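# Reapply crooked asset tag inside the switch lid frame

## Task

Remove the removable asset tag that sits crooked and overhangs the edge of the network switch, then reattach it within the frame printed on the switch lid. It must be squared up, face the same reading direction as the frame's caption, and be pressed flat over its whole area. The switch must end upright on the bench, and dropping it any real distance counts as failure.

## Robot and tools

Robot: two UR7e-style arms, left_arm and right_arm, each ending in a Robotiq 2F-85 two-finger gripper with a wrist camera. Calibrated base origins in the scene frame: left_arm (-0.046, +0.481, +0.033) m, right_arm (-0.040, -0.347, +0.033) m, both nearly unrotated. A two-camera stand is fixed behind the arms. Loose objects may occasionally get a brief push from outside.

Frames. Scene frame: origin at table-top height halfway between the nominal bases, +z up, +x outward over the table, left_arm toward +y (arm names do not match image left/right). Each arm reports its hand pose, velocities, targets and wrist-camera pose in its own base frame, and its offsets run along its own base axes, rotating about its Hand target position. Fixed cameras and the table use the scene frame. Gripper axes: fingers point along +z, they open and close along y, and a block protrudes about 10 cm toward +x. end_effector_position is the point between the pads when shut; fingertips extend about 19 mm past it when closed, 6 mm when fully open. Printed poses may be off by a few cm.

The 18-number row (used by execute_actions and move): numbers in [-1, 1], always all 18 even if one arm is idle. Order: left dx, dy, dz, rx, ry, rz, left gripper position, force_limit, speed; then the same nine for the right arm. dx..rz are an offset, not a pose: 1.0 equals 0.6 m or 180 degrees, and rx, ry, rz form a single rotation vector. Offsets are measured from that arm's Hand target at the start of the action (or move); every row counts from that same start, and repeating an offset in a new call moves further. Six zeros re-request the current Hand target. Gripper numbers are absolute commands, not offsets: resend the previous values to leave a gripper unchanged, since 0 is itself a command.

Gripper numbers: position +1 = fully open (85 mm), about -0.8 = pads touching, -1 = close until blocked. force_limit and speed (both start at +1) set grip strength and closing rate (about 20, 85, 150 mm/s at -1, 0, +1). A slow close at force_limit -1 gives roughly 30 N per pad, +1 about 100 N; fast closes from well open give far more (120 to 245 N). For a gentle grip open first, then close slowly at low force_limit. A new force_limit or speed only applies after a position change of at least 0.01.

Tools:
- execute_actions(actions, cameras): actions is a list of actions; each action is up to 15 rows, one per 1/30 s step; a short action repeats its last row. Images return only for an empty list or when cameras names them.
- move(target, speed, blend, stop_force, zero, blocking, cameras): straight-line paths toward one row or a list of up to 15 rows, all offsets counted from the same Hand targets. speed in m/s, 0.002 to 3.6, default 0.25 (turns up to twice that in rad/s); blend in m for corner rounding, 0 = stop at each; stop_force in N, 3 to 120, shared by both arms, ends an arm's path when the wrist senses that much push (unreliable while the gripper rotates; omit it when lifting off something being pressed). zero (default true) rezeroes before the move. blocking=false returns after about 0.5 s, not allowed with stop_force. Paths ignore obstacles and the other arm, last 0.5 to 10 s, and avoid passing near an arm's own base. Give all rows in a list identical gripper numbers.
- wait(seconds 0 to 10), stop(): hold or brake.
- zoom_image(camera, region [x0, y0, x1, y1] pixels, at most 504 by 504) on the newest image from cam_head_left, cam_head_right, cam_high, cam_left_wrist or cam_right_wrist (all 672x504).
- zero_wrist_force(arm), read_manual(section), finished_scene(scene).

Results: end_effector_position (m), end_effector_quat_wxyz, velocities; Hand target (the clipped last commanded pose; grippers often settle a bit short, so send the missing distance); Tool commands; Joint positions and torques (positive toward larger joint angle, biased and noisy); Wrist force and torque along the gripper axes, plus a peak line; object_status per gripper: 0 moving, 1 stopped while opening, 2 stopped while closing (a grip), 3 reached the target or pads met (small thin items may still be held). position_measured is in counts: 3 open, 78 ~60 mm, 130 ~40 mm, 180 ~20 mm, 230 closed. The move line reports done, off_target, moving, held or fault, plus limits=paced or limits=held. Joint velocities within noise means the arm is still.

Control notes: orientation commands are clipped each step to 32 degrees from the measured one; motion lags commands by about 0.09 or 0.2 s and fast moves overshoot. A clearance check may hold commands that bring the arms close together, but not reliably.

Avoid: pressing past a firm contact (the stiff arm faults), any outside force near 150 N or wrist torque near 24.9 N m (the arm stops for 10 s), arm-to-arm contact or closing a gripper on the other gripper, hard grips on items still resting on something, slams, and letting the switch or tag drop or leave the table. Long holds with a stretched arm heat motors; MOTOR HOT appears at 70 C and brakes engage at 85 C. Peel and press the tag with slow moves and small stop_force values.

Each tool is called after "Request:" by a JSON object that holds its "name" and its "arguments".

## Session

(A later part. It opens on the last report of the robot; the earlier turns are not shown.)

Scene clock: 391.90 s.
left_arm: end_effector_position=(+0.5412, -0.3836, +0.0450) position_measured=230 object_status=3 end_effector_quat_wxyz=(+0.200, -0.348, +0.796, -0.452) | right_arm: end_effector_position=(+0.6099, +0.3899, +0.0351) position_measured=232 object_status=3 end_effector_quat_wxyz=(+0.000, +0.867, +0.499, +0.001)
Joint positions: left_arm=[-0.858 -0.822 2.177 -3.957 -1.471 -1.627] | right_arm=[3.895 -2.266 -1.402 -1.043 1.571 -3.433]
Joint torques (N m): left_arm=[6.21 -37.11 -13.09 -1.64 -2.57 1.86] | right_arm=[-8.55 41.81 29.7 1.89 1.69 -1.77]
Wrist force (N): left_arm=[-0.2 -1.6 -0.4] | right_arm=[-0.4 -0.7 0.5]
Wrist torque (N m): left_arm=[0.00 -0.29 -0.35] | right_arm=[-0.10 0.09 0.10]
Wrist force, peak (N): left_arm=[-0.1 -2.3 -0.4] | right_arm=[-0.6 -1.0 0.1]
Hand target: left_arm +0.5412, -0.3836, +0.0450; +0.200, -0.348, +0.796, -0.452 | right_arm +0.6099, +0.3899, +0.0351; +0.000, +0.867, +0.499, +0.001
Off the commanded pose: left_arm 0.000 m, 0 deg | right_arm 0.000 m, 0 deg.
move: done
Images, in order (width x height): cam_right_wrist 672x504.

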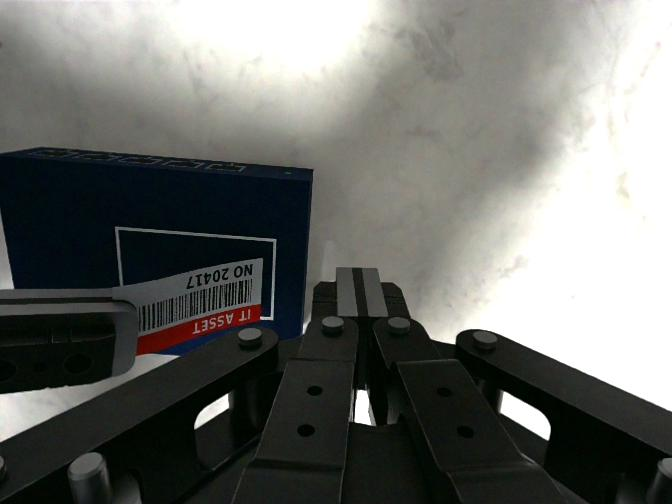

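Request:
{"name": "move", "arguments": {"target": [0,0,-0.0115,0,0,0,-1,-0.7,-1,0,0,0,0,0,0,-1,0,0], "speed": 0.02, "cameras": ["cam_right_wrist"]}}

Request:
{"name": "zoom_image", "arguments": {"camera": "cam_right_wrist", "region": [70, 190, 340, 390]}}

Scene clock: 396.97 s.
left_arm: end_effector_position=(+0.5412, -0.3836, +0.0381) position_measured=230 object_status=3 end_effector_quat_wxyz=(+0.200, -0.348, +0.796, -0.452) | right_arm: end_effector_position=(+0.6099, +0.3899, +0.0351) position_measured=232 object_status=3 end_effector_quat_wxyz=(+0.000, +0.867, +0.499, +0.001)
Joint positions: left_arm=[-0.858 -0.803 2.173 -3.973 -1.471 -1.627] | right_arm=[3.895 -2.266 -1.402 -1.043 1.571 -3.433]
Joint torques (N m): left_arm=[6.02 -36.7 -13.82 -4.7 -2.65 1.63] | right_arm=[-8.86 42.54 29.61 1.98 1.71 -1.63]
Wrist force (N): left_arm=[-0.1 -2.0 -0.2] | right_arm=[-0.6 -0.5 0.2]
Wrist torque (N m): left_arm=[-0.06 -0.31 -0.35] | right_arm=[-0.07 0.12 0.10]
Wrist force, peak (N): left_arm=[0.1 -2.2 -0.6] | right_arm=[-0.6 -0.9 0.4]
Hand target: left_arm +0.5412, -0.3836, +0.0381; +0.200, -0.348, +0.796, -0.452 | right_arm +0.6099, +0.3899, +0.0351; +0.000, +0.867, +0.499, +0.001
Off the commanded pose: left_arm 0.000 m, 0 deg | right_arm 0.000 m, 0 deg.
move: done
Images, in order (width x height): cam_right_wrist 672x504.

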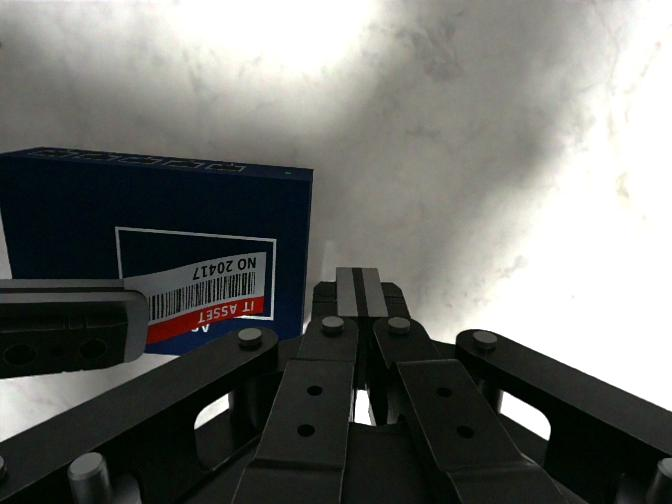

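Scaled by 1.867.

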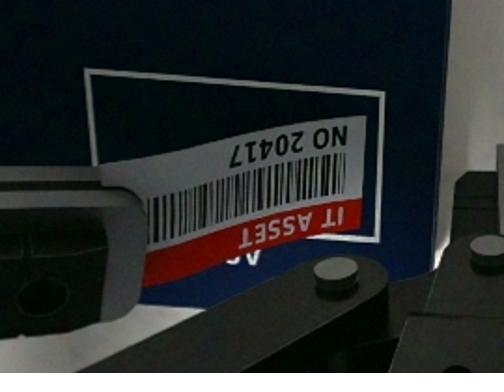

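Request:
{"name": "move", "arguments": {"target": [-0.002,0.0014,-0.0075,0,0,0,-1,-0.7,-1,0,0,0,0,0,0,-1,0,0], "speed": 0.02, "cameras": ["cam_right_wrist"]}}

Request:
{"name": "zoom_image", "arguments": {"camera": "cam_right_wrist", "region": [70, 190, 340, 390]}}

Scene clock: 402.80 s.
left_arm: end_effector_position=(+0.5401, -0.3828, +0.0336) position_measured=230 object_status=3 end_effector_quat_wxyz=(+0.200, -0.348, +0.796, -0.452) | right_arm: end_effector_position=(+0.6099, +0.3899, +0.0351) position_measured=232 object_status=3 end_effector_quat_wxyz=(+0.000, +0.867, +0.499, +0.001)
Joint positions: left_arm=[-0.859 -0.791 2.174 -3.986 -1.471 -1.627] | right_arm=[3.895 -2.266 -1.402 -1.043 1.571 -3.433]
Joint torques (N m): left_arm=[-5.69 -37.45 -0.45 -5.41 2.34 -2.22] | right_arm=[-8.8 41.99 30.68 2.04 1.61 -1.53]
Wrist force (N): left_arm=[0.2 -1.8 -0.2] | right_arm=[-0.6 -0.6 0.2]
Wrist torque (N m): left_arm=[-0.06 -0.36 -0.28] | right_arm=[-0.09 0.13 0.10]
Wrist force, peak (N): left_arm=[-0.1 -2.4 -0.5] | right_arm=[-0.6 -0.8 0.6]
Hand target: left_arm +0.5400, -0.3828, +0.0336; +0.200, -0.348, +0.796, -0.452 | right_arm +0.6099, +0.3899, +0.0351; +0.000, +0.867, +0.499, +0.001
Off the commanded pose: left_arm 0.000 m, 0 deg | right_arm 0.000 m, 0 deg.
move: done
Images, in order (width x height): cam_right_wrist 672x504.

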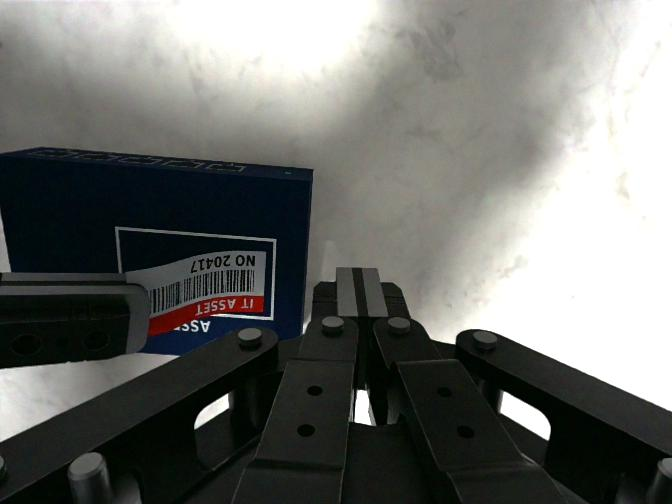

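Scaled by 1.867.

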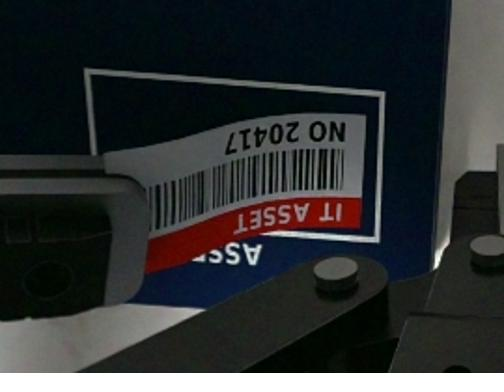

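Request:
{"name": "move", "arguments": {"target": [-0.0035,0.0023,-0.015,0,0,0,-1,-0.7,-1,0,0,0,0,0,0,-1,0,0], "speed": 0.02, "cameras": ["cam_right_wrist"]}}

Request:
{"name": "zoom_image", "arguments": {"camera": "cam_right_wrist", "region": [70, 190, 340, 390]}}

Scene clock: 411.80 s.
left_arm: end_effector_position=(+0.5380, -0.3814, +0.0247) position_measured=230 object_status=3 end_effector_quat_wxyz=(+0.200, -0.348, +0.796, -0.452) | right_arm: end_effector_position=(+0.6099, +0.3899, +0.0351) position_measured=232 object_status=3 end_effector_quat_wxyz=(+0.000, +0.867, +0.499, +0.001)
Joint positions: left_arm=[-0.861 -0.767 2.176 -4.011 -1.469 -1.628] | right_arm=[3.895 -2.266 -1.402 -1.043 1.571 -3.433]
Joint torques (N m): left_arm=[-6.09 -38.7 0.69 -4.88 2.22 -2.12] | right_arm=[-8.65 42.13 30.1 2.08 1.55 -1.56]
Wrist force (N): left_arm=[-0.1 -2.1 -0.2] | right_arm=[-0.5 -0.7 0.1]
Wrist torque (N m): left_arm=[-0.07 -0.31 -0.17] | right_arm=[-0.12 0.12 0.10]
Wrist force, peak (N): left_arm=[0.1 -2.4 -0.1] | right_arm=[-0.6 -0.7 0.6]
Hand target: left_arm +0.5379, -0.3814, +0.0246; +0.200, -0.348, +0.796, -0.452 | right_arm +0.6099, +0.3899, +0.0351; +0.000, +0.867, +0.499, +0.001
Off the commanded pose: left_arm 0.000 m, 0 deg | right_arm 0.000 m, 0 deg.
move: done
Images, in order (width x height): cam_right_wrist 672x504.

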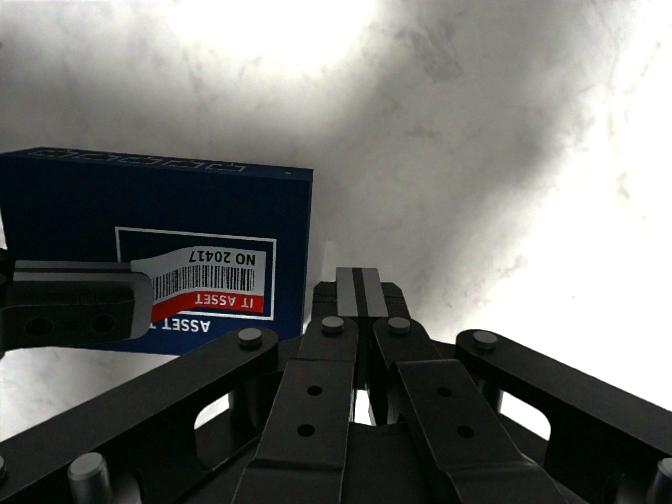

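Scaled by 1.867.

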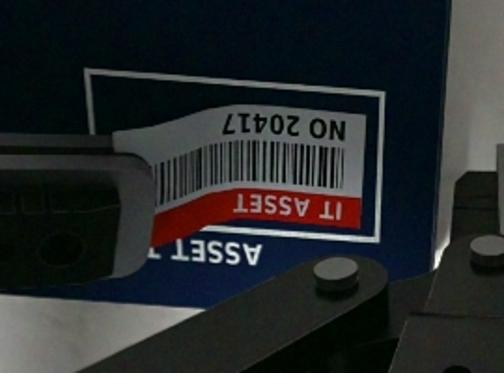

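Request:
{"name": "move", "arguments": {"target": [-0.0015,0.0062,-0.0125,0,0,0,-1,-0.7,-1,0,0,0,0,0,0,-1,0,0], "speed": 0.02, "cameras": ["cam_right_wrist","cam_left_wrist"]}}

Request:
{"name": "zoom_image", "arguments": {"camera": "cam_right_wrist", "region": [70, 190, 340, 390]}}

Scene clock: 421.37 s.
left_arm: end_effector_position=(+0.5371, -0.3777, +0.0171) position_measured=230 object_status=3 end_effector_quat_wxyz=(+0.200, -0.348, +0.796, -0.452) | right_arm: end_effector_position=(+0.6099, +0.3899, +0.0351) position_measured=232 object_status=3 end_effector_quat_wxyz=(+0.000, +0.867, +0.499, +0.001)
Joint positions: left_arm=[-0.857 -0.747 2.178 -4.034 -1.473 -1.626] | right_arm=[3.895 -2.266 -1.402 -1.043 1.571 -3.433]
Joint torques (N m): left_arm=[6.25 -39.02 1.19 -4.45 -2.47 1.87] | right_arm=[-8.76 41.73 29.33 2.12 1.67 -1.45]
Wrist force (N): left_arm=[0.3 -1.5 -1.9] | right_arm=[-0.1 -0.5 0.4]
Wrist torque (N m): left_arm=[0.03 -0.28 -0.35] | right_arm=[-0.08 0.04 0.10]
Wrist force, peak (N): left_arm=[0.6 -2.9 -2.5] | right_arm=[-0.4 -1.2 0.3]
Hand target: left_arm +0.5370, -0.3777, +0.0171; +0.200, -0.348, +0.796, -0.452 | right_arm +0.6099, +0.3899, +0.0351; +0.000, +0.867, +0.499, +0.001
Off the commanded pose: left_arm 0.000 m, 0 deg | right_arm 0.000 m, 0 deg.
move: done
Images, in order (width x height): cam_left_wrist 672x504, cam_right_wrist 672x504.

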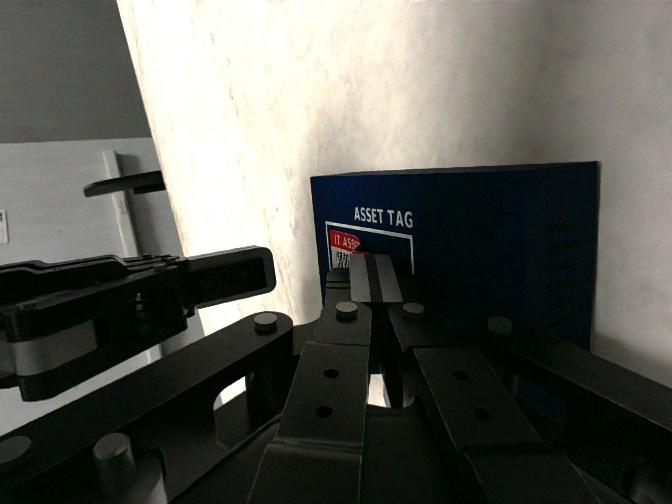

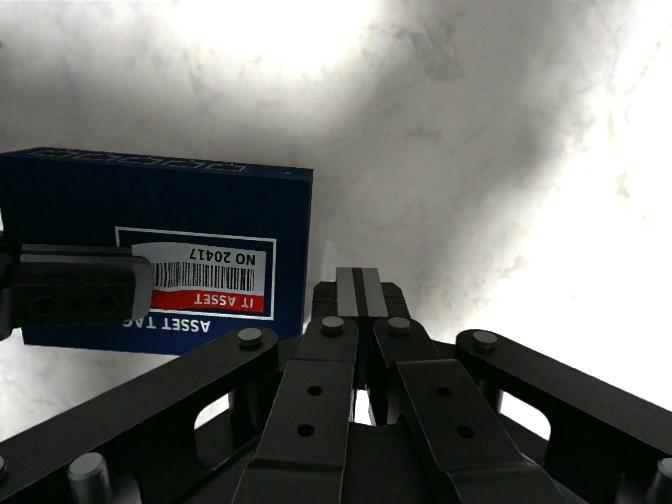

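Scaled by 1.867.

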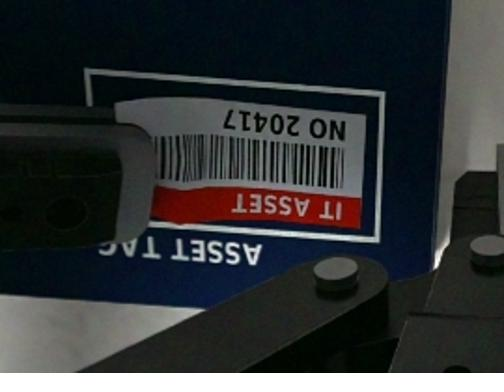

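Request:
{"name": "move", "arguments": {"target": [0,0,0.001,0,0,0,-0.7,-1,-1,0,0,0,0,0,0,-1,0,0]}}

Request:
{"name": "move", "arguments": {"target": [-0.018,0.0148,0,0,0,0,-0.7,-1,-1,0,0,0,0,0,0,-1,0,0], "speed": 0.03, "cameras": ["cam_right_wrist"]}}

Request:
{"name": "zoom_image", "arguments": {"camera": "cam_right_wrist", "region": [70, 190, 340, 390]}}

Scene clock: 429.03 s.
left_arm: end_effector_position=(+0.5370, -0.3777, +0.0176) position_measured=218 object_status=3 end_effector_quat_wxyz=(+0.200, -0.348, +0.796, -0.452) | right_arm: end_effector_position=(+0.6099, +0.3899, +0.0351) position_measured=232 object_status=3 end_effector_quat_wxyz=(+0.000, +0.867, +0.499, +0.001)
Joint positions: left_arm=[-0.857 -0.748 2.178 -4.033 -1.473 -1.626] | right_arm=[3.895 -2.266 -1.402 -1.043 1.571 -3.433]
Joint torques (N m): left_arm=[6.4 -52.64 0.95 -1.44 -2.54 1.81] | right_arm=[-8.59 42.2 30.08 1.94 1.62 -1.31]
Wrist force (N): left_arm=[0.6 -1.5 -0.3] | right_arm=[-0.5 -0.7 0.3]
Wrist torque (N m): left_arm=[-0.01 -0.35 -0.34] | right_arm=[-0.11 0.11 0.09]
Wrist force, peak (N): left_arm=[0.1 -5.2 -2.1] | right_arm=[-0.1 -0.9 0.7]
Hand target: left_arm +0.5370, -0.3777, +0.0177; +0.200, -0.348, +0.796, -0.452 | right_arm +0.6099, +0.3899, +0.0351; +0.000, +0.867, +0.499, +0.001
Off the commanded pose: left_arm 0.000 m, 0 deg | right_arm 0.000 m, 0 deg.
move: done

Scene clock: 429.93 s.
left_arm: end_effector_position=(+0.5263, -0.3689, +0.0177) position_measured=218 object_status=3 end_effector_quat_wxyz=(+0.200, -0.348, +0.796, -0.452) | right_arm: end_effector_position=(+0.6099, +0.3899, +0.0351) position_measured=232 object_status=3 end_effector_quat_wxyz=(+0.000, +0.867, +0.499, +0.001)
Joint positions: left_arm=[-0.862 -0.754 2.217 -4.066 -1.468 -1.629] | right_arm=[3.895 -2.266 -1.402 -1.043 1.571 -3.433]
Joint torques (N m): left_arm=[-6.13 -50.98 1.65 -5.17 2.32 -2.25] | right_arm=[-8.27 42.84 29.81 1.95 1.81 -1.5]
Wrist force (N): left_arm=[-0.4 -1.9 1.5] | right_arm=[-0.1 -0.8 0.4]
Wrist torque (N m): left_arm=[0.02 -0.27 -0.19] | right_arm=[-0.13 0.04 0.11]
Wrist force, peak (N): left_arm=[0.4 -2.3 1.7] | right_arm=[-0.6 -1.0 0.3]
Hand target: left_arm +0.5262, -0.3688, +0.0177; +0.200, -0.348, +0.796, -0.452 | right_arm +0.6099, +0.3899, +0.0351; +0.000, +0.867, +0.499, +0.001
Off the commanded pose: left_arm 0.000 m, 0 deg | right_arm 0.000 m, 0 deg.
move: done
Images, in order (width x height): cam_right_wrist 672x504.

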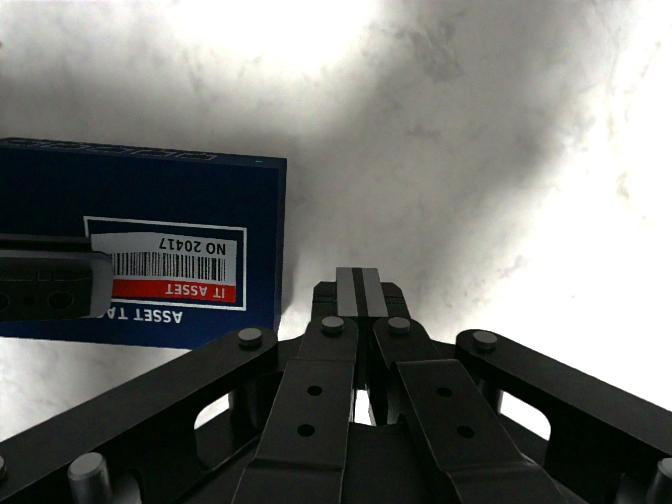

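Scaled by 1.867.

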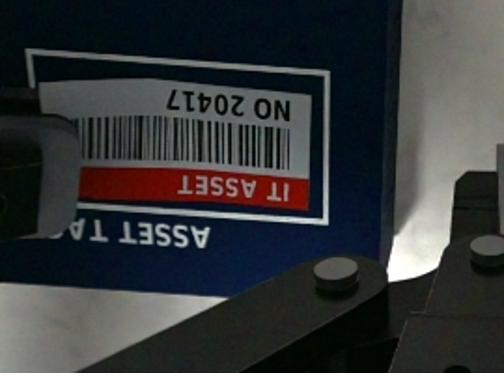

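Request:
{"name": "move", "arguments": {"target": [[0,0,0,0,0,0,-0.7,-1,-1,0.02,-0.02,0.08,0,0,-0.25,-1,0,0],[0,0,0,0,0,0,-0.7,-1,-1,-0.0872,0.047,0.08,0,0,-0.5,-1,0,0]], "speed": [0.2,0.3], "blend": [0.01,0]}}

Request:
{"name": "move", "arguments": {"target": [[0,0,0,0,0,0,-0.7,-1,-1,0,0,-0.115,0,0,0,-1,0,0]], "speed": [0.025], "stop_force": 25, "cameras": ["cam_right_wrist","cam_left_wrist"]}}

Scene clock: 450.50 s.
left_arm: end_effector_position=(+0.5262, -0.3688, +0.0177) position_measured=218 object_status=3 end_effector_quat_wxyz=(+0.200, -0.348, +0.796, -0.452) | right_arm: end_effector_position=(+0.5576, +0.4180, +0.0831) position_measured=232 object_status=3 end_effector_quat_wxyz=(+0.000, +0.966, -0.260, +0.001)
Joint positions: left_arm=[-0.862 -0.754 2.217 -4.066 -1.468 -1.629] | right_arm=[3.978 -2.155 -1.455 -1.103 1.569 -1.78]
Joint torques (N m): left_arm=[-6.18 -48.76 2.19 -4.92 2.2 -2.13] | right_arm=[9.34 66.14 15.08 4.65 -1.62 1.59]
Wrist force (N): left_arm=[-0.4 -1.6 2.0] | right_arm=[-0.1 -0.7 0.5]
Wrist torque (N m): left_arm=[-0.03 -0.28 -0.19] | right_arm=[-0.09 0.02 0.00]
Wrist force, peak (N): left_arm=[-0.1 -2.5 1.7] | right_arm=[-1.1 -0.8 0.1]
Hand target: left_arm +0.5262, -0.3688, +0.0177; +0.200, -0.348, +0.796, -0.452 | right_arm +0.5576, +0.4181, +0.0831; +0.000, +0.966, -0.260, +0.001
Off the commanded pose: left_arm 0.000 m, 0 deg | right_arm 0.000 m, 0 deg.
move: done

Scene clock: 454.53 s.
left_arm: end_effector_position=(+0.5262, -0.3688, +0.0177) position_measured=218 object_status=3 end_effector_quat_wxyz=(+0.200, -0.348, +0.796, -0.452) | right_arm: end_effector_position=(+0.5576, +0.4181, +0.0173) position_measured=232 object_status=3 end_effector_quat_wxyz=(+0.000, +0.966, -0.260, +0.001)
Joint positions: left_arm=[-0.862 -0.754 2.217 -4.066 -1.468 -1.629] | right_arm=[3.978 -2.234 -1.512 -0.966 1.569 -1.78]
Joint torques (N m): left_arm=[-6.32 -45.89 2.43 -4.87 1.83 -2.17] | right_arm=[8.4 48 21.71 0.79 -1.23 1.26]
Wrist force (N): left_arm=[0.0 -2.2 1.8] | right_arm=[-2.5 8.4 -28.4]
Wrist torque (N m): left_arm=[-0.05 -0.36 -0.20] | right_arm=[-0.23 0.05 -0.02]
Wrist force, peak (N): left_arm=[-0.4 -2.3 2.5] | right_arm=[-5.8 22.2 -62.2]
Hand target: left_arm +0.5262, -0.3688, +0.0177; +0.200, -0.348, +0.796, -0.452 | right_arm +0.5576, +0.4181, +0.0173; +0.000, +0.966, -0.260, +0.001 (not the last commanded pose)
Off the commanded pose: left_arm 0.000 m, 0 deg | right_arm 0.003 m, 0 deg.
move: contact (right_arm)
Images, in order (width x height): cam_left_wrist 672x504, cam_right_wrist 672x504.

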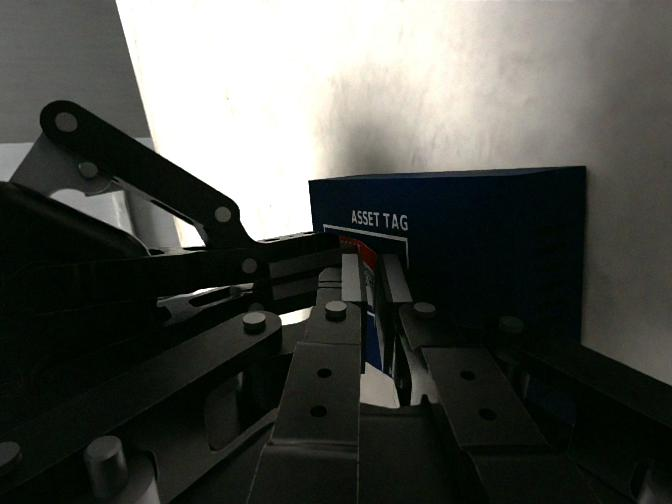

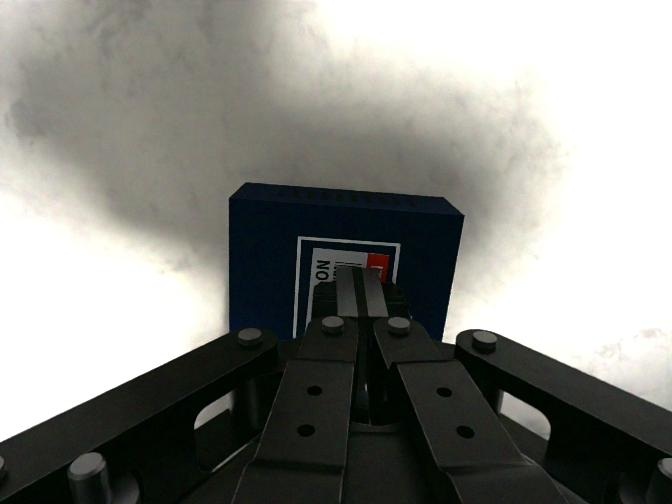

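Pressed with 28 N. Retract left slowly outward.

Request:
{"name": "move", "arguments": {"target": [[-0.04,0.03,0,0,0,0,-0.7,-1,-1,0,0,0,0,0,0,-1,0,0]], "speed": 0.02, "cameras": ["cam_left_wrist"]}}

Request:
{"name": "zoom_image", "arguments": {"camera": "cam_left_wrist", "region": [300, 160, 480, 300]}}

Scene clock: 459.33 s.
left_arm: end_effector_position=(+0.5023, -0.3509, +0.0177) position_measured=218 object_status=3 end_effector_quat_wxyz=(+0.200, -0.348, +0.796, -0.452) | right_arm: end_effector_position=(+0.5576, +0.4181, +0.0173) position_measured=232 object_status=3 end_effector_quat_wxyz=(+0.000, +0.966, -0.260, +0.001)
Joint positions: left_arm=[-0.88 -0.76 2.3 -4.14 -1.453 -1.638] | right_arm=[3.978 -2.234 -1.512 -0.966 1.569 -1.78]
Joint torques (N m): left_arm=[-6.02 -48.96 2.84 -4.62 2.36 -2.24] | right_arm=[8.06 45.62 21.79 3.33 -0.34 1.13]
Wrist force (N): left_arm=[0.0 -1.7 -0.3] | right_arm=[-2.4 7.9 -27.3]
Wrist torque (N m): left_arm=[-0.03 -0.32 -0.19] | right_arm=[-0.25 0.04 -0.01]
Wrist force, peak (N): left_arm=[-1.8 -3.3 7.3] | right_arm=[-3.6 8.4 -29.0]
Hand target: left_arm +0.5022, -0.3508, +0.0177; +0.200, -0.348, +0.796, -0.452 | right_arm +0.5576, +0.4181, +0.0173; +0.000, +0.966, -0.260, +0.001
Off the commanded pose: left_arm 0.000 m, 0 deg | right_arm 0.000 m, 0 deg.
move: done
Images, in order (width x height): cam_left_wrist 672x504.

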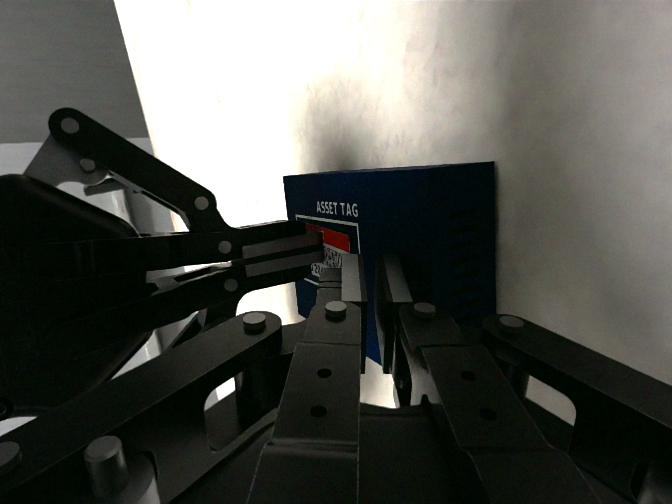

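Scaled by 2.800.

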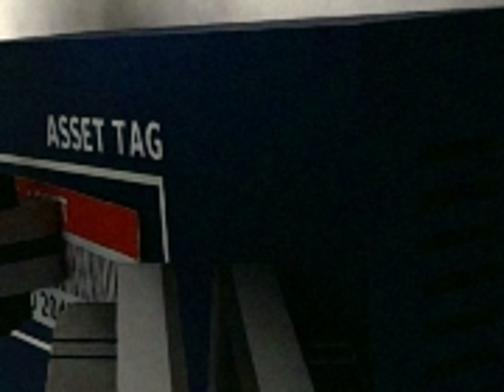

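Request:
{"name": "move", "arguments": {"target": [[-0.04,0.03,0.01,0,0,0,-0.7,-1,-1,0,0,0,0,0,0,-1,0,0],[-0.18,0.13,0.2,0,0,0,-0.7,-1,-1,0,0,0,0,0,0,-1,0,0]], "speed": [0.08,0.2], "blend": [0.01,0]}}

Request:
{"name": "move", "arguments": {"target": [[0,0,0,0,0,0,-0.7,-1,-1,0,0,0.06,0,0,0,-1,0,0],[0,0,0,0,0,0,-0.7,-1,-1,0,0,0.06,0,0,0.5,-1,0,0]], "speed": [0.1,0.35], "cameras": ["cam_right_wrist"]}}

Request:
{"name": "zoom_image", "arguments": {"camera": "cam_right_wrist", "region": [200, 130, 500, 330]}}

Scene clock: 467.00 s.
left_arm: end_effector_position=(+0.3943, -0.2728, +0.1376) position_measured=218 object_status=3 end_effector_quat_wxyz=(+0.200, -0.348, +0.796, -0.452) | right_arm: end_effector_position=(+0.5576, +0.4181, +0.0173) position_measured=232 object_status=3 end_effector_quat_wxyz=(+0.000, +0.966, -0.260, +0.001)
Joint positions: left_arm=[-1.023 -1.298 2.718 -4.008 -1.331 -1.713] | right_arm=[3.978 -2.234 -1.512 -0.966 1.569 -1.78]
Joint torques (N m): left_arm=[-6.46 -26.86 0.76 -1.35 2.57 -2.12] | right_arm=[7.58 41.48 19.89 3.39 0.81 0.78]
Wrist force (N): left_arm=[0.1 -1.7 -0.7] | right_arm=[-2.3 7.8 -26.9]
Wrist torque (N m): left_arm=[-0.04 -0.36 -0.20] | right_arm=[-0.26 0.04 -0.02]
Wrist force, peak (N): left_arm=[-0.1 -2.0 -1.8] | right_arm=[-2.4 8.0 -27.6]
Hand target: left_arm +0.3942, -0.2728, +0.1377; +0.200, -0.348, +0.796, -0.452 | right_arm +0.5576, +0.4181, +0.0173; +0.000, +0.966, -0.260, +0.001
Off the commanded pose: left_arm 0.000 m, 0 deg | right_arm 0.000 m, 0 deg.
move: done

Scene clock: 470.77 s.
left_arm: end_effector_position=(+0.3942, -0.2728, +0.1377) position_measured=218 object_status=3 end_effector_quat_wxyz=(+0.200, -0.348, +0.796, -0.452) | right_arm: end_effector_position=(+0.5576, +0.4181, +0.0533) position_measured=232 object_status=3 end_effector_quat_wxyz=(+0.000, +0.867, +0.499, +0.001)
Joint positions: left_arm=[-1.023 -1.298 2.718 -4.007 -1.331 -1.713] | right_arm=[3.977 -2.188 -1.486 -1.037 1.571 -3.351]
Joint torques (N m): left_arm=[-6.03 -29.12 0.47 -1.51 2.48 -2.14] | right_arm=[-8.53 40 29.51 1 1.6 -1.93]
Wrist force (N): left_arm=[-0.1 -1.3 -0.3] | right_arm=[-0.3 -0.2 0.3]
Wrist torque (N m): left_arm=[0.01 -0.33 -0.20] | right_arm=[-0.02 0.05 0.04]
Wrist force, peak (N): left_arm=[0.2 -2.1 -0.7] | right_arm=[-2.2 7.8 -26.5]
Hand target: left_arm +0.3942, -0.2728, +0.1377; +0.200, -0.348, +0.796, -0.452 | right_arm +0.5576, +0.4181, +0.0533; +0.000, +0.867, +0.499, +0.001
Off the commanded pose: left_arm 0.000 m, 0 deg | right_arm 0.000 m, 0 deg.
move: done
Images, in order (width x height): cam_right_wrist 672x504.

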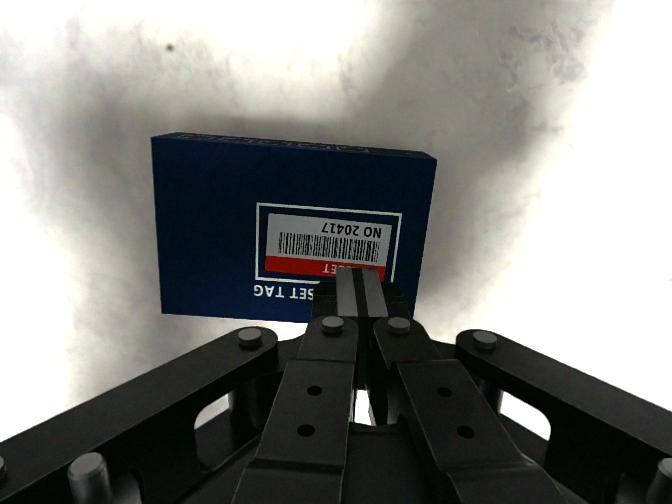

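Scaled by 1.680.

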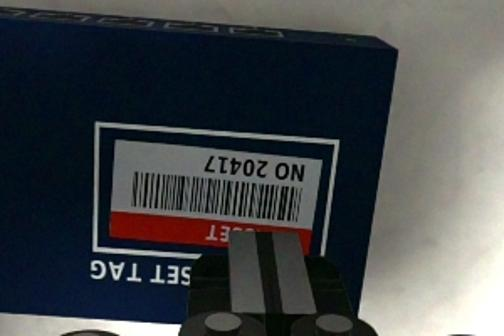

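Request:
{"name": "move", "arguments": {"target": [[0,0,0,0,0,0,-0.7,-1,-1,-0.0402,0.0361,-0.05,0,0,-0.0294,-1,0,0],[0,0,0,0,0,0,-0.7,-1,-1,-0.0402,0.0361,-0.0617,0,0,-0.0294,-1,0,0],[0,0,0,0,0,0,-0.7,-1,-1,-0.0402,0.0361,-0.05,0,0,-0.0294,-1,0,0],[0,0,0,0,0,0,-0.7,-1,-1,-0.0266,0.0264,-0.05,0,0,-0.0294,-1,0,0],[0,0,0,0,0,0,-0.7,-1,-1,-0.0266,0.0264,-0.0617,0,0,-0.0294,-1,0,0],[0,0,0,0,0,0,-0.7,-1,-1,-0.0266,0.0264,-0.05,0,0,-0.0294,-1,0,0],[0,0,0,0,0,0,-0.7,-1,-1,-0.013,0.0168,-0.05,0,0,-0.0294,-1,0,0],[0,0,0,0,0,0,-0.7,-1,-1,-0.013,0.0168,-0.0617,0,0,-0.0294,-1,0,0],[0,0,0,0,0,0,-0.7,-1,-1,-0.013,0.0168,-0.05,0,0,-0.0294,-1,0,0]], "speed": [0.1,0.02,0.04,0.06,0.02,0.04,0.06,0.02,0.04]}}

Scene clock: 487.87 s.
left_arm: end_effector_position=(+0.3942, -0.2728, +0.1377) position_measured=218 object_status=3 end_effector_quat_wxyz=(+0.200, -0.348, +0.796, -0.452) | right_arm: end_effector_position=(+0.5498, +0.4281, +0.0231) position_measured=232 object_status=3 end_effector_quat_wxyz=(+0.000, +0.889, +0.459, +0.001)
Joint positions: left_arm=[-1.023 -1.298 2.718 -4.007 -1.331 -1.713] | right_arm=[3.996 -2.226 -1.51 -0.975 1.571 -3.24]
Joint torques (N m): left_arm=[-5.81 -28.61 0.84 -1.64 2.42 -2.19] | right_arm=[-4.88 67.43 29 1.27 0.69 -1.75]
Wrist force (N): left_arm=[0.0 -1.9 -0.3] | right_arm=[-0.3 0.5 0.1]
Wrist torque (N m): left_arm=[-0.06 -0.35 -0.21] | right_arm=[0.07 0.07 0.07]
Wrist force, peak (N): left_arm=[0.0 -2.2 -0.6] | right_arm=[-19.7 -2.8 -43.0]
Hand target: left_arm +0.3942, -0.2728, +0.1377; +0.200, -0.348, +0.796, -0.452 | right_arm +0.5498, +0.4281, +0.0233; +0.000, +0.889, +0.459, +0.001
Off the commanded pose: left_arm 0.000 m, 0 deg | right_arm 0.000 m, 0 deg.
move: done

Request:
{"name": "move", "arguments": {"target": [[0,0,0,0,0,0,-0.7,-1,-1,0.0136,-0.0096,0,0,0,0,-1,0,0],[0,0,0,0,0,0,-0.7,-1,-1,0.0136,-0.0096,-0.0115,0,0,0,-1,0,0],[0,0,0,0,0,0,-0.7,-1,-1,0.0136,-0.0096,0,0,0,0,-1,0,0],[0,0,0,0,0,0,-0.7,-1,-1,0.0272,-0.0193,0,0,0,0,-1,0,0],[0,0,0,0,0,0,-0.7,-1,-1,0.0272,-0.0193,-0.0115,0,0,0,-1,0,0],[0,0,0,0,0,0,-0.7,-1,-1,0.0272,-0.0193,0,0,0,0,-1,0,0],[0,0,0,0,0,0,-0.7,-1,-1,0.0186,-0.0315,0,0,0,0,-1,0,0],[0,0,0,0,0,0,-0.7,-1,-1,0.0186,-0.0315,-0.0115,0,0,0,-1,0,0],[0,0,0,0,0,0,-0.7,-1,-1,0.0186,-0.0315,0,0,0,0,-1,0,0],[0,0,0,0,0,0,-0.7,-1,-1,0.005,-0.0218,0,0,0,0,-1,0,0],[0,0,0,0,0,0,-0.7,-1,-1,0.005,-0.0218,-0.0115,0,0,0,-1,0,0],[0,0,0,0,0,0,-0.7,-1,-1,0.005,-0.0218,0,0,0,0,-1,0,0]], "speed": [0.06,0.02,0.04,0.06,0.02,0.04,0.06,0.02,0.04,0.06,0.02,0.04]}}

Request:
{"name": "move", "arguments": {"target": [[0,0,0,0,0,0,-0.7,-1,-1,-0.0136,0.0096,0,0,0,0,-1,0,0],[0,0,0,0,0,0,-0.7,-1,-1,-0.0136,0.0096,-0.0115,0,0,0,-1,0,0],[0,0,0,0,0,0,-0.7,-1,-1,-0.0136,0.0096,0,0,0,0,-1,0,0],[0,0,0,0,0,0,-0.7,-1,-1,-0.0272,0.0192,0,0,0,0,-1,0,0],[0,0,0,0,0,0,-0.7,-1,-1,-0.0272,0.0192,-0.0115,0,0,0,-1,0,0],[0,0,0,0,0,0,-0.7,-1,-1,-0.0272,0.0192,0,0,0,0,-1,0,0],[0,0,0,0,0,0,-0.7,-1,-1,-0.0408,0.0289,0,0,0,0,-1,0,0],[0,0,0,0,0,0,-0.7,-1,-1,-0.0408,0.0289,-0.0115,0,0,0,-1,0,0],[0,0,0,0,0,0,-0.7,-1,-1,-0.0408,0.0289,0,0,0,0,-1,0,0]], "speed": [0.06,0.02,0.04,0.06,0.02,0.04,0.06,0.02,0.04]}}

Request:
{"name": "move", "arguments": {"target": [0,0,0,0,0,0,-0.7,-1,-1,0,-0.08,0.2,0,0,0,-1,0,0], "cameras": ["cam_right_wrist"]}}

Request:
{"name": "zoom_image", "arguments": {"camera": "cam_right_wrist", "region": [200, 40, 500, 240]}}

Scene clock: 508.47 s.
left_arm: end_effector_position=(+0.3942, -0.2728, +0.1377) position_measured=218 object_status=3 end_effector_quat_wxyz=(+0.200, -0.348, +0.796, -0.452) | right_arm: end_effector_position=(+0.5528, +0.4151, +0.0231) position_measured=232 object_status=3 end_effector_quat_wxyz=(+0.000, +0.889, +0.459, +0.001)
Joint positions: left_arm=[-1.023 -1.298 2.718 -4.007 -1.331 -1.713] | right_arm=[3.98 -2.215 -1.53 -0.966 1.571 -3.256]
Joint torques (N m): left_arm=[-5.75 -28.63 0.13 -1.76 2.35 -2.1] | right_arm=[9.29 68.09 28.74 1.29 -1.23 1.29]
Wrist force (N): left_arm=[0.1 -1.7 -0.3] | right_arm=[-0.2 0.4 0.2]
Wrist torque (N m): left_arm=[-0.05 -0.37 -0.21] | right_arm=[0.08 0.06 -0.02]
Wrist force, peak (N): left_arm=[0.0 -2.2 -0.5] | right_arm=[-16.6 -2.5 -37.2]
Hand target: left_arm +0.3942, -0.2728, +0.1377; +0.200, -0.348, +0.796, -0.452 | right_arm +0.5528, +0.4151, +0.0233; +0.000, +0.889, +0.459, +0.001
Off the commanded pose: left_arm 0.000 m, 0 deg | right_arm 0.000 m, 0 deg.
move: done

Scene clock: 513.00 s.
left_arm: end_effector_position=(+0.3942, -0.2728, +0.1377) position_measured=218 object_status=3 end_effector_quat_wxyz=(+0.200, -0.348, +0.796, -0.452) | right_arm: end_effector_position=(+0.5283, +0.4324, +0.0231) position_measured=232 object_status=3 end_effector_quat_wxyz=(+0.000, +0.889, +0.459, +0.001)
Joint positions: left_arm=[-1.023 -1.298 2.718 -4.007 -1.331 -1.713] | right_arm=[4.024 -2.198 -1.56 -0.953 1.571 -3.212]
Joint torques (N m): left_arm=[-5.4 -28.71 0.24 -1.72 2.34 -2.02] | right_arm=[8.87 64.98 29.31 1.03 -1.38 1.28]
Wrist force (N): left_arm=[-0.1 -1.9 -0.4] | right_arm=[-0.1 0.7 -0.2]
Wrist torque (N m): left_arm=[-0.06 -0.32 -0.20] | right_arm=[0.11 0.06 -0.02]
Wrist force, peak (N): left_arm=[0.0 -2.1 -0.5] | right_arm=[-16.1 -1.0 -36.1]
Hand target: left_arm +0.3942, -0.2728, +0.1377; +0.200, -0.348, +0.796, -0.452 | right_arm +0.5283, +0.4324, +0.0233; +0.000, +0.889, +0.459, +0.001
Off the commanded pose: left_arm 0.000 m, 0 deg | right_arm 0.000 m, 0 deg.
move: done

Scene clock: 514.17 s.
left_arm: end_effector_position=(+0.3942, -0.2728, +0.1377) position_measured=218 object_status=3 end_effector_quat_wxyz=(+0.200, -0.348, +0.796, -0.452) | right_arm: end_effector_position=(+0.5283, +0.3844, +0.1431) position_measured=232 object_status=3 end_effector_quat_wxyz=(+0.000, +0.889, +0.459, +0.001)
Joint positions: left_arm=[-1.023 -1.298 2.718 -4.007 -1.331 -1.713] | right_arm=[3.976 -2 -1.532 -1.179 1.571 -3.26]
Joint torques (N m): left_arm=[-5.38 -28.72 0.06 -1.78 2.42 -1.98] | right_arm=[-8.1 59.5 31.81 0.96 1.61 -1.57]
Wrist force (N): left_arm=[0.3 -1.9 -0.5] | right_arm=[-0.1 0.2 -0.3]
Wrist torque (N m): left_arm=[-0.06 -0.38 -0.21] | right_arm=[0.07 0.03 0.08]
Wrist force, peak (N): left_arm=[-0.3 -2.0 -0.2] | right_arm=[-1.0 0.8 -1.7]
Hand target: left_arm +0.3942, -0.2728, +0.1377; +0.200, -0.348, +0.796, -0.452 | right_arm +0.5283, +0.3844, +0.1433; +0.000, +0.889, +0.459, +0.001
Off the commanded pose: left_arm 0.000 m, 0 deg | right_arm 0.000 m, 0 deg.
move: done
Images, in order (width x height): cam_right_wrist 672x504.

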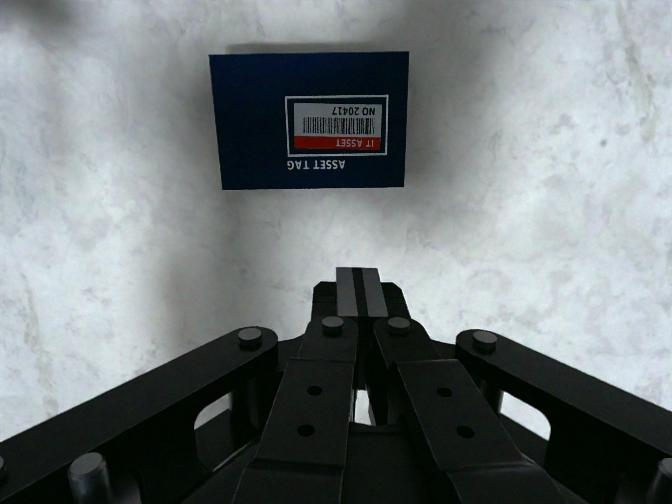

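Scaled by 1.680.

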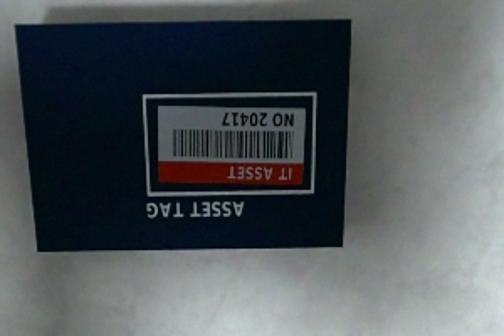

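Request:
{"name": "finished_scene", "arguments": {"scene": 2}}

The scene is finished: the task was done.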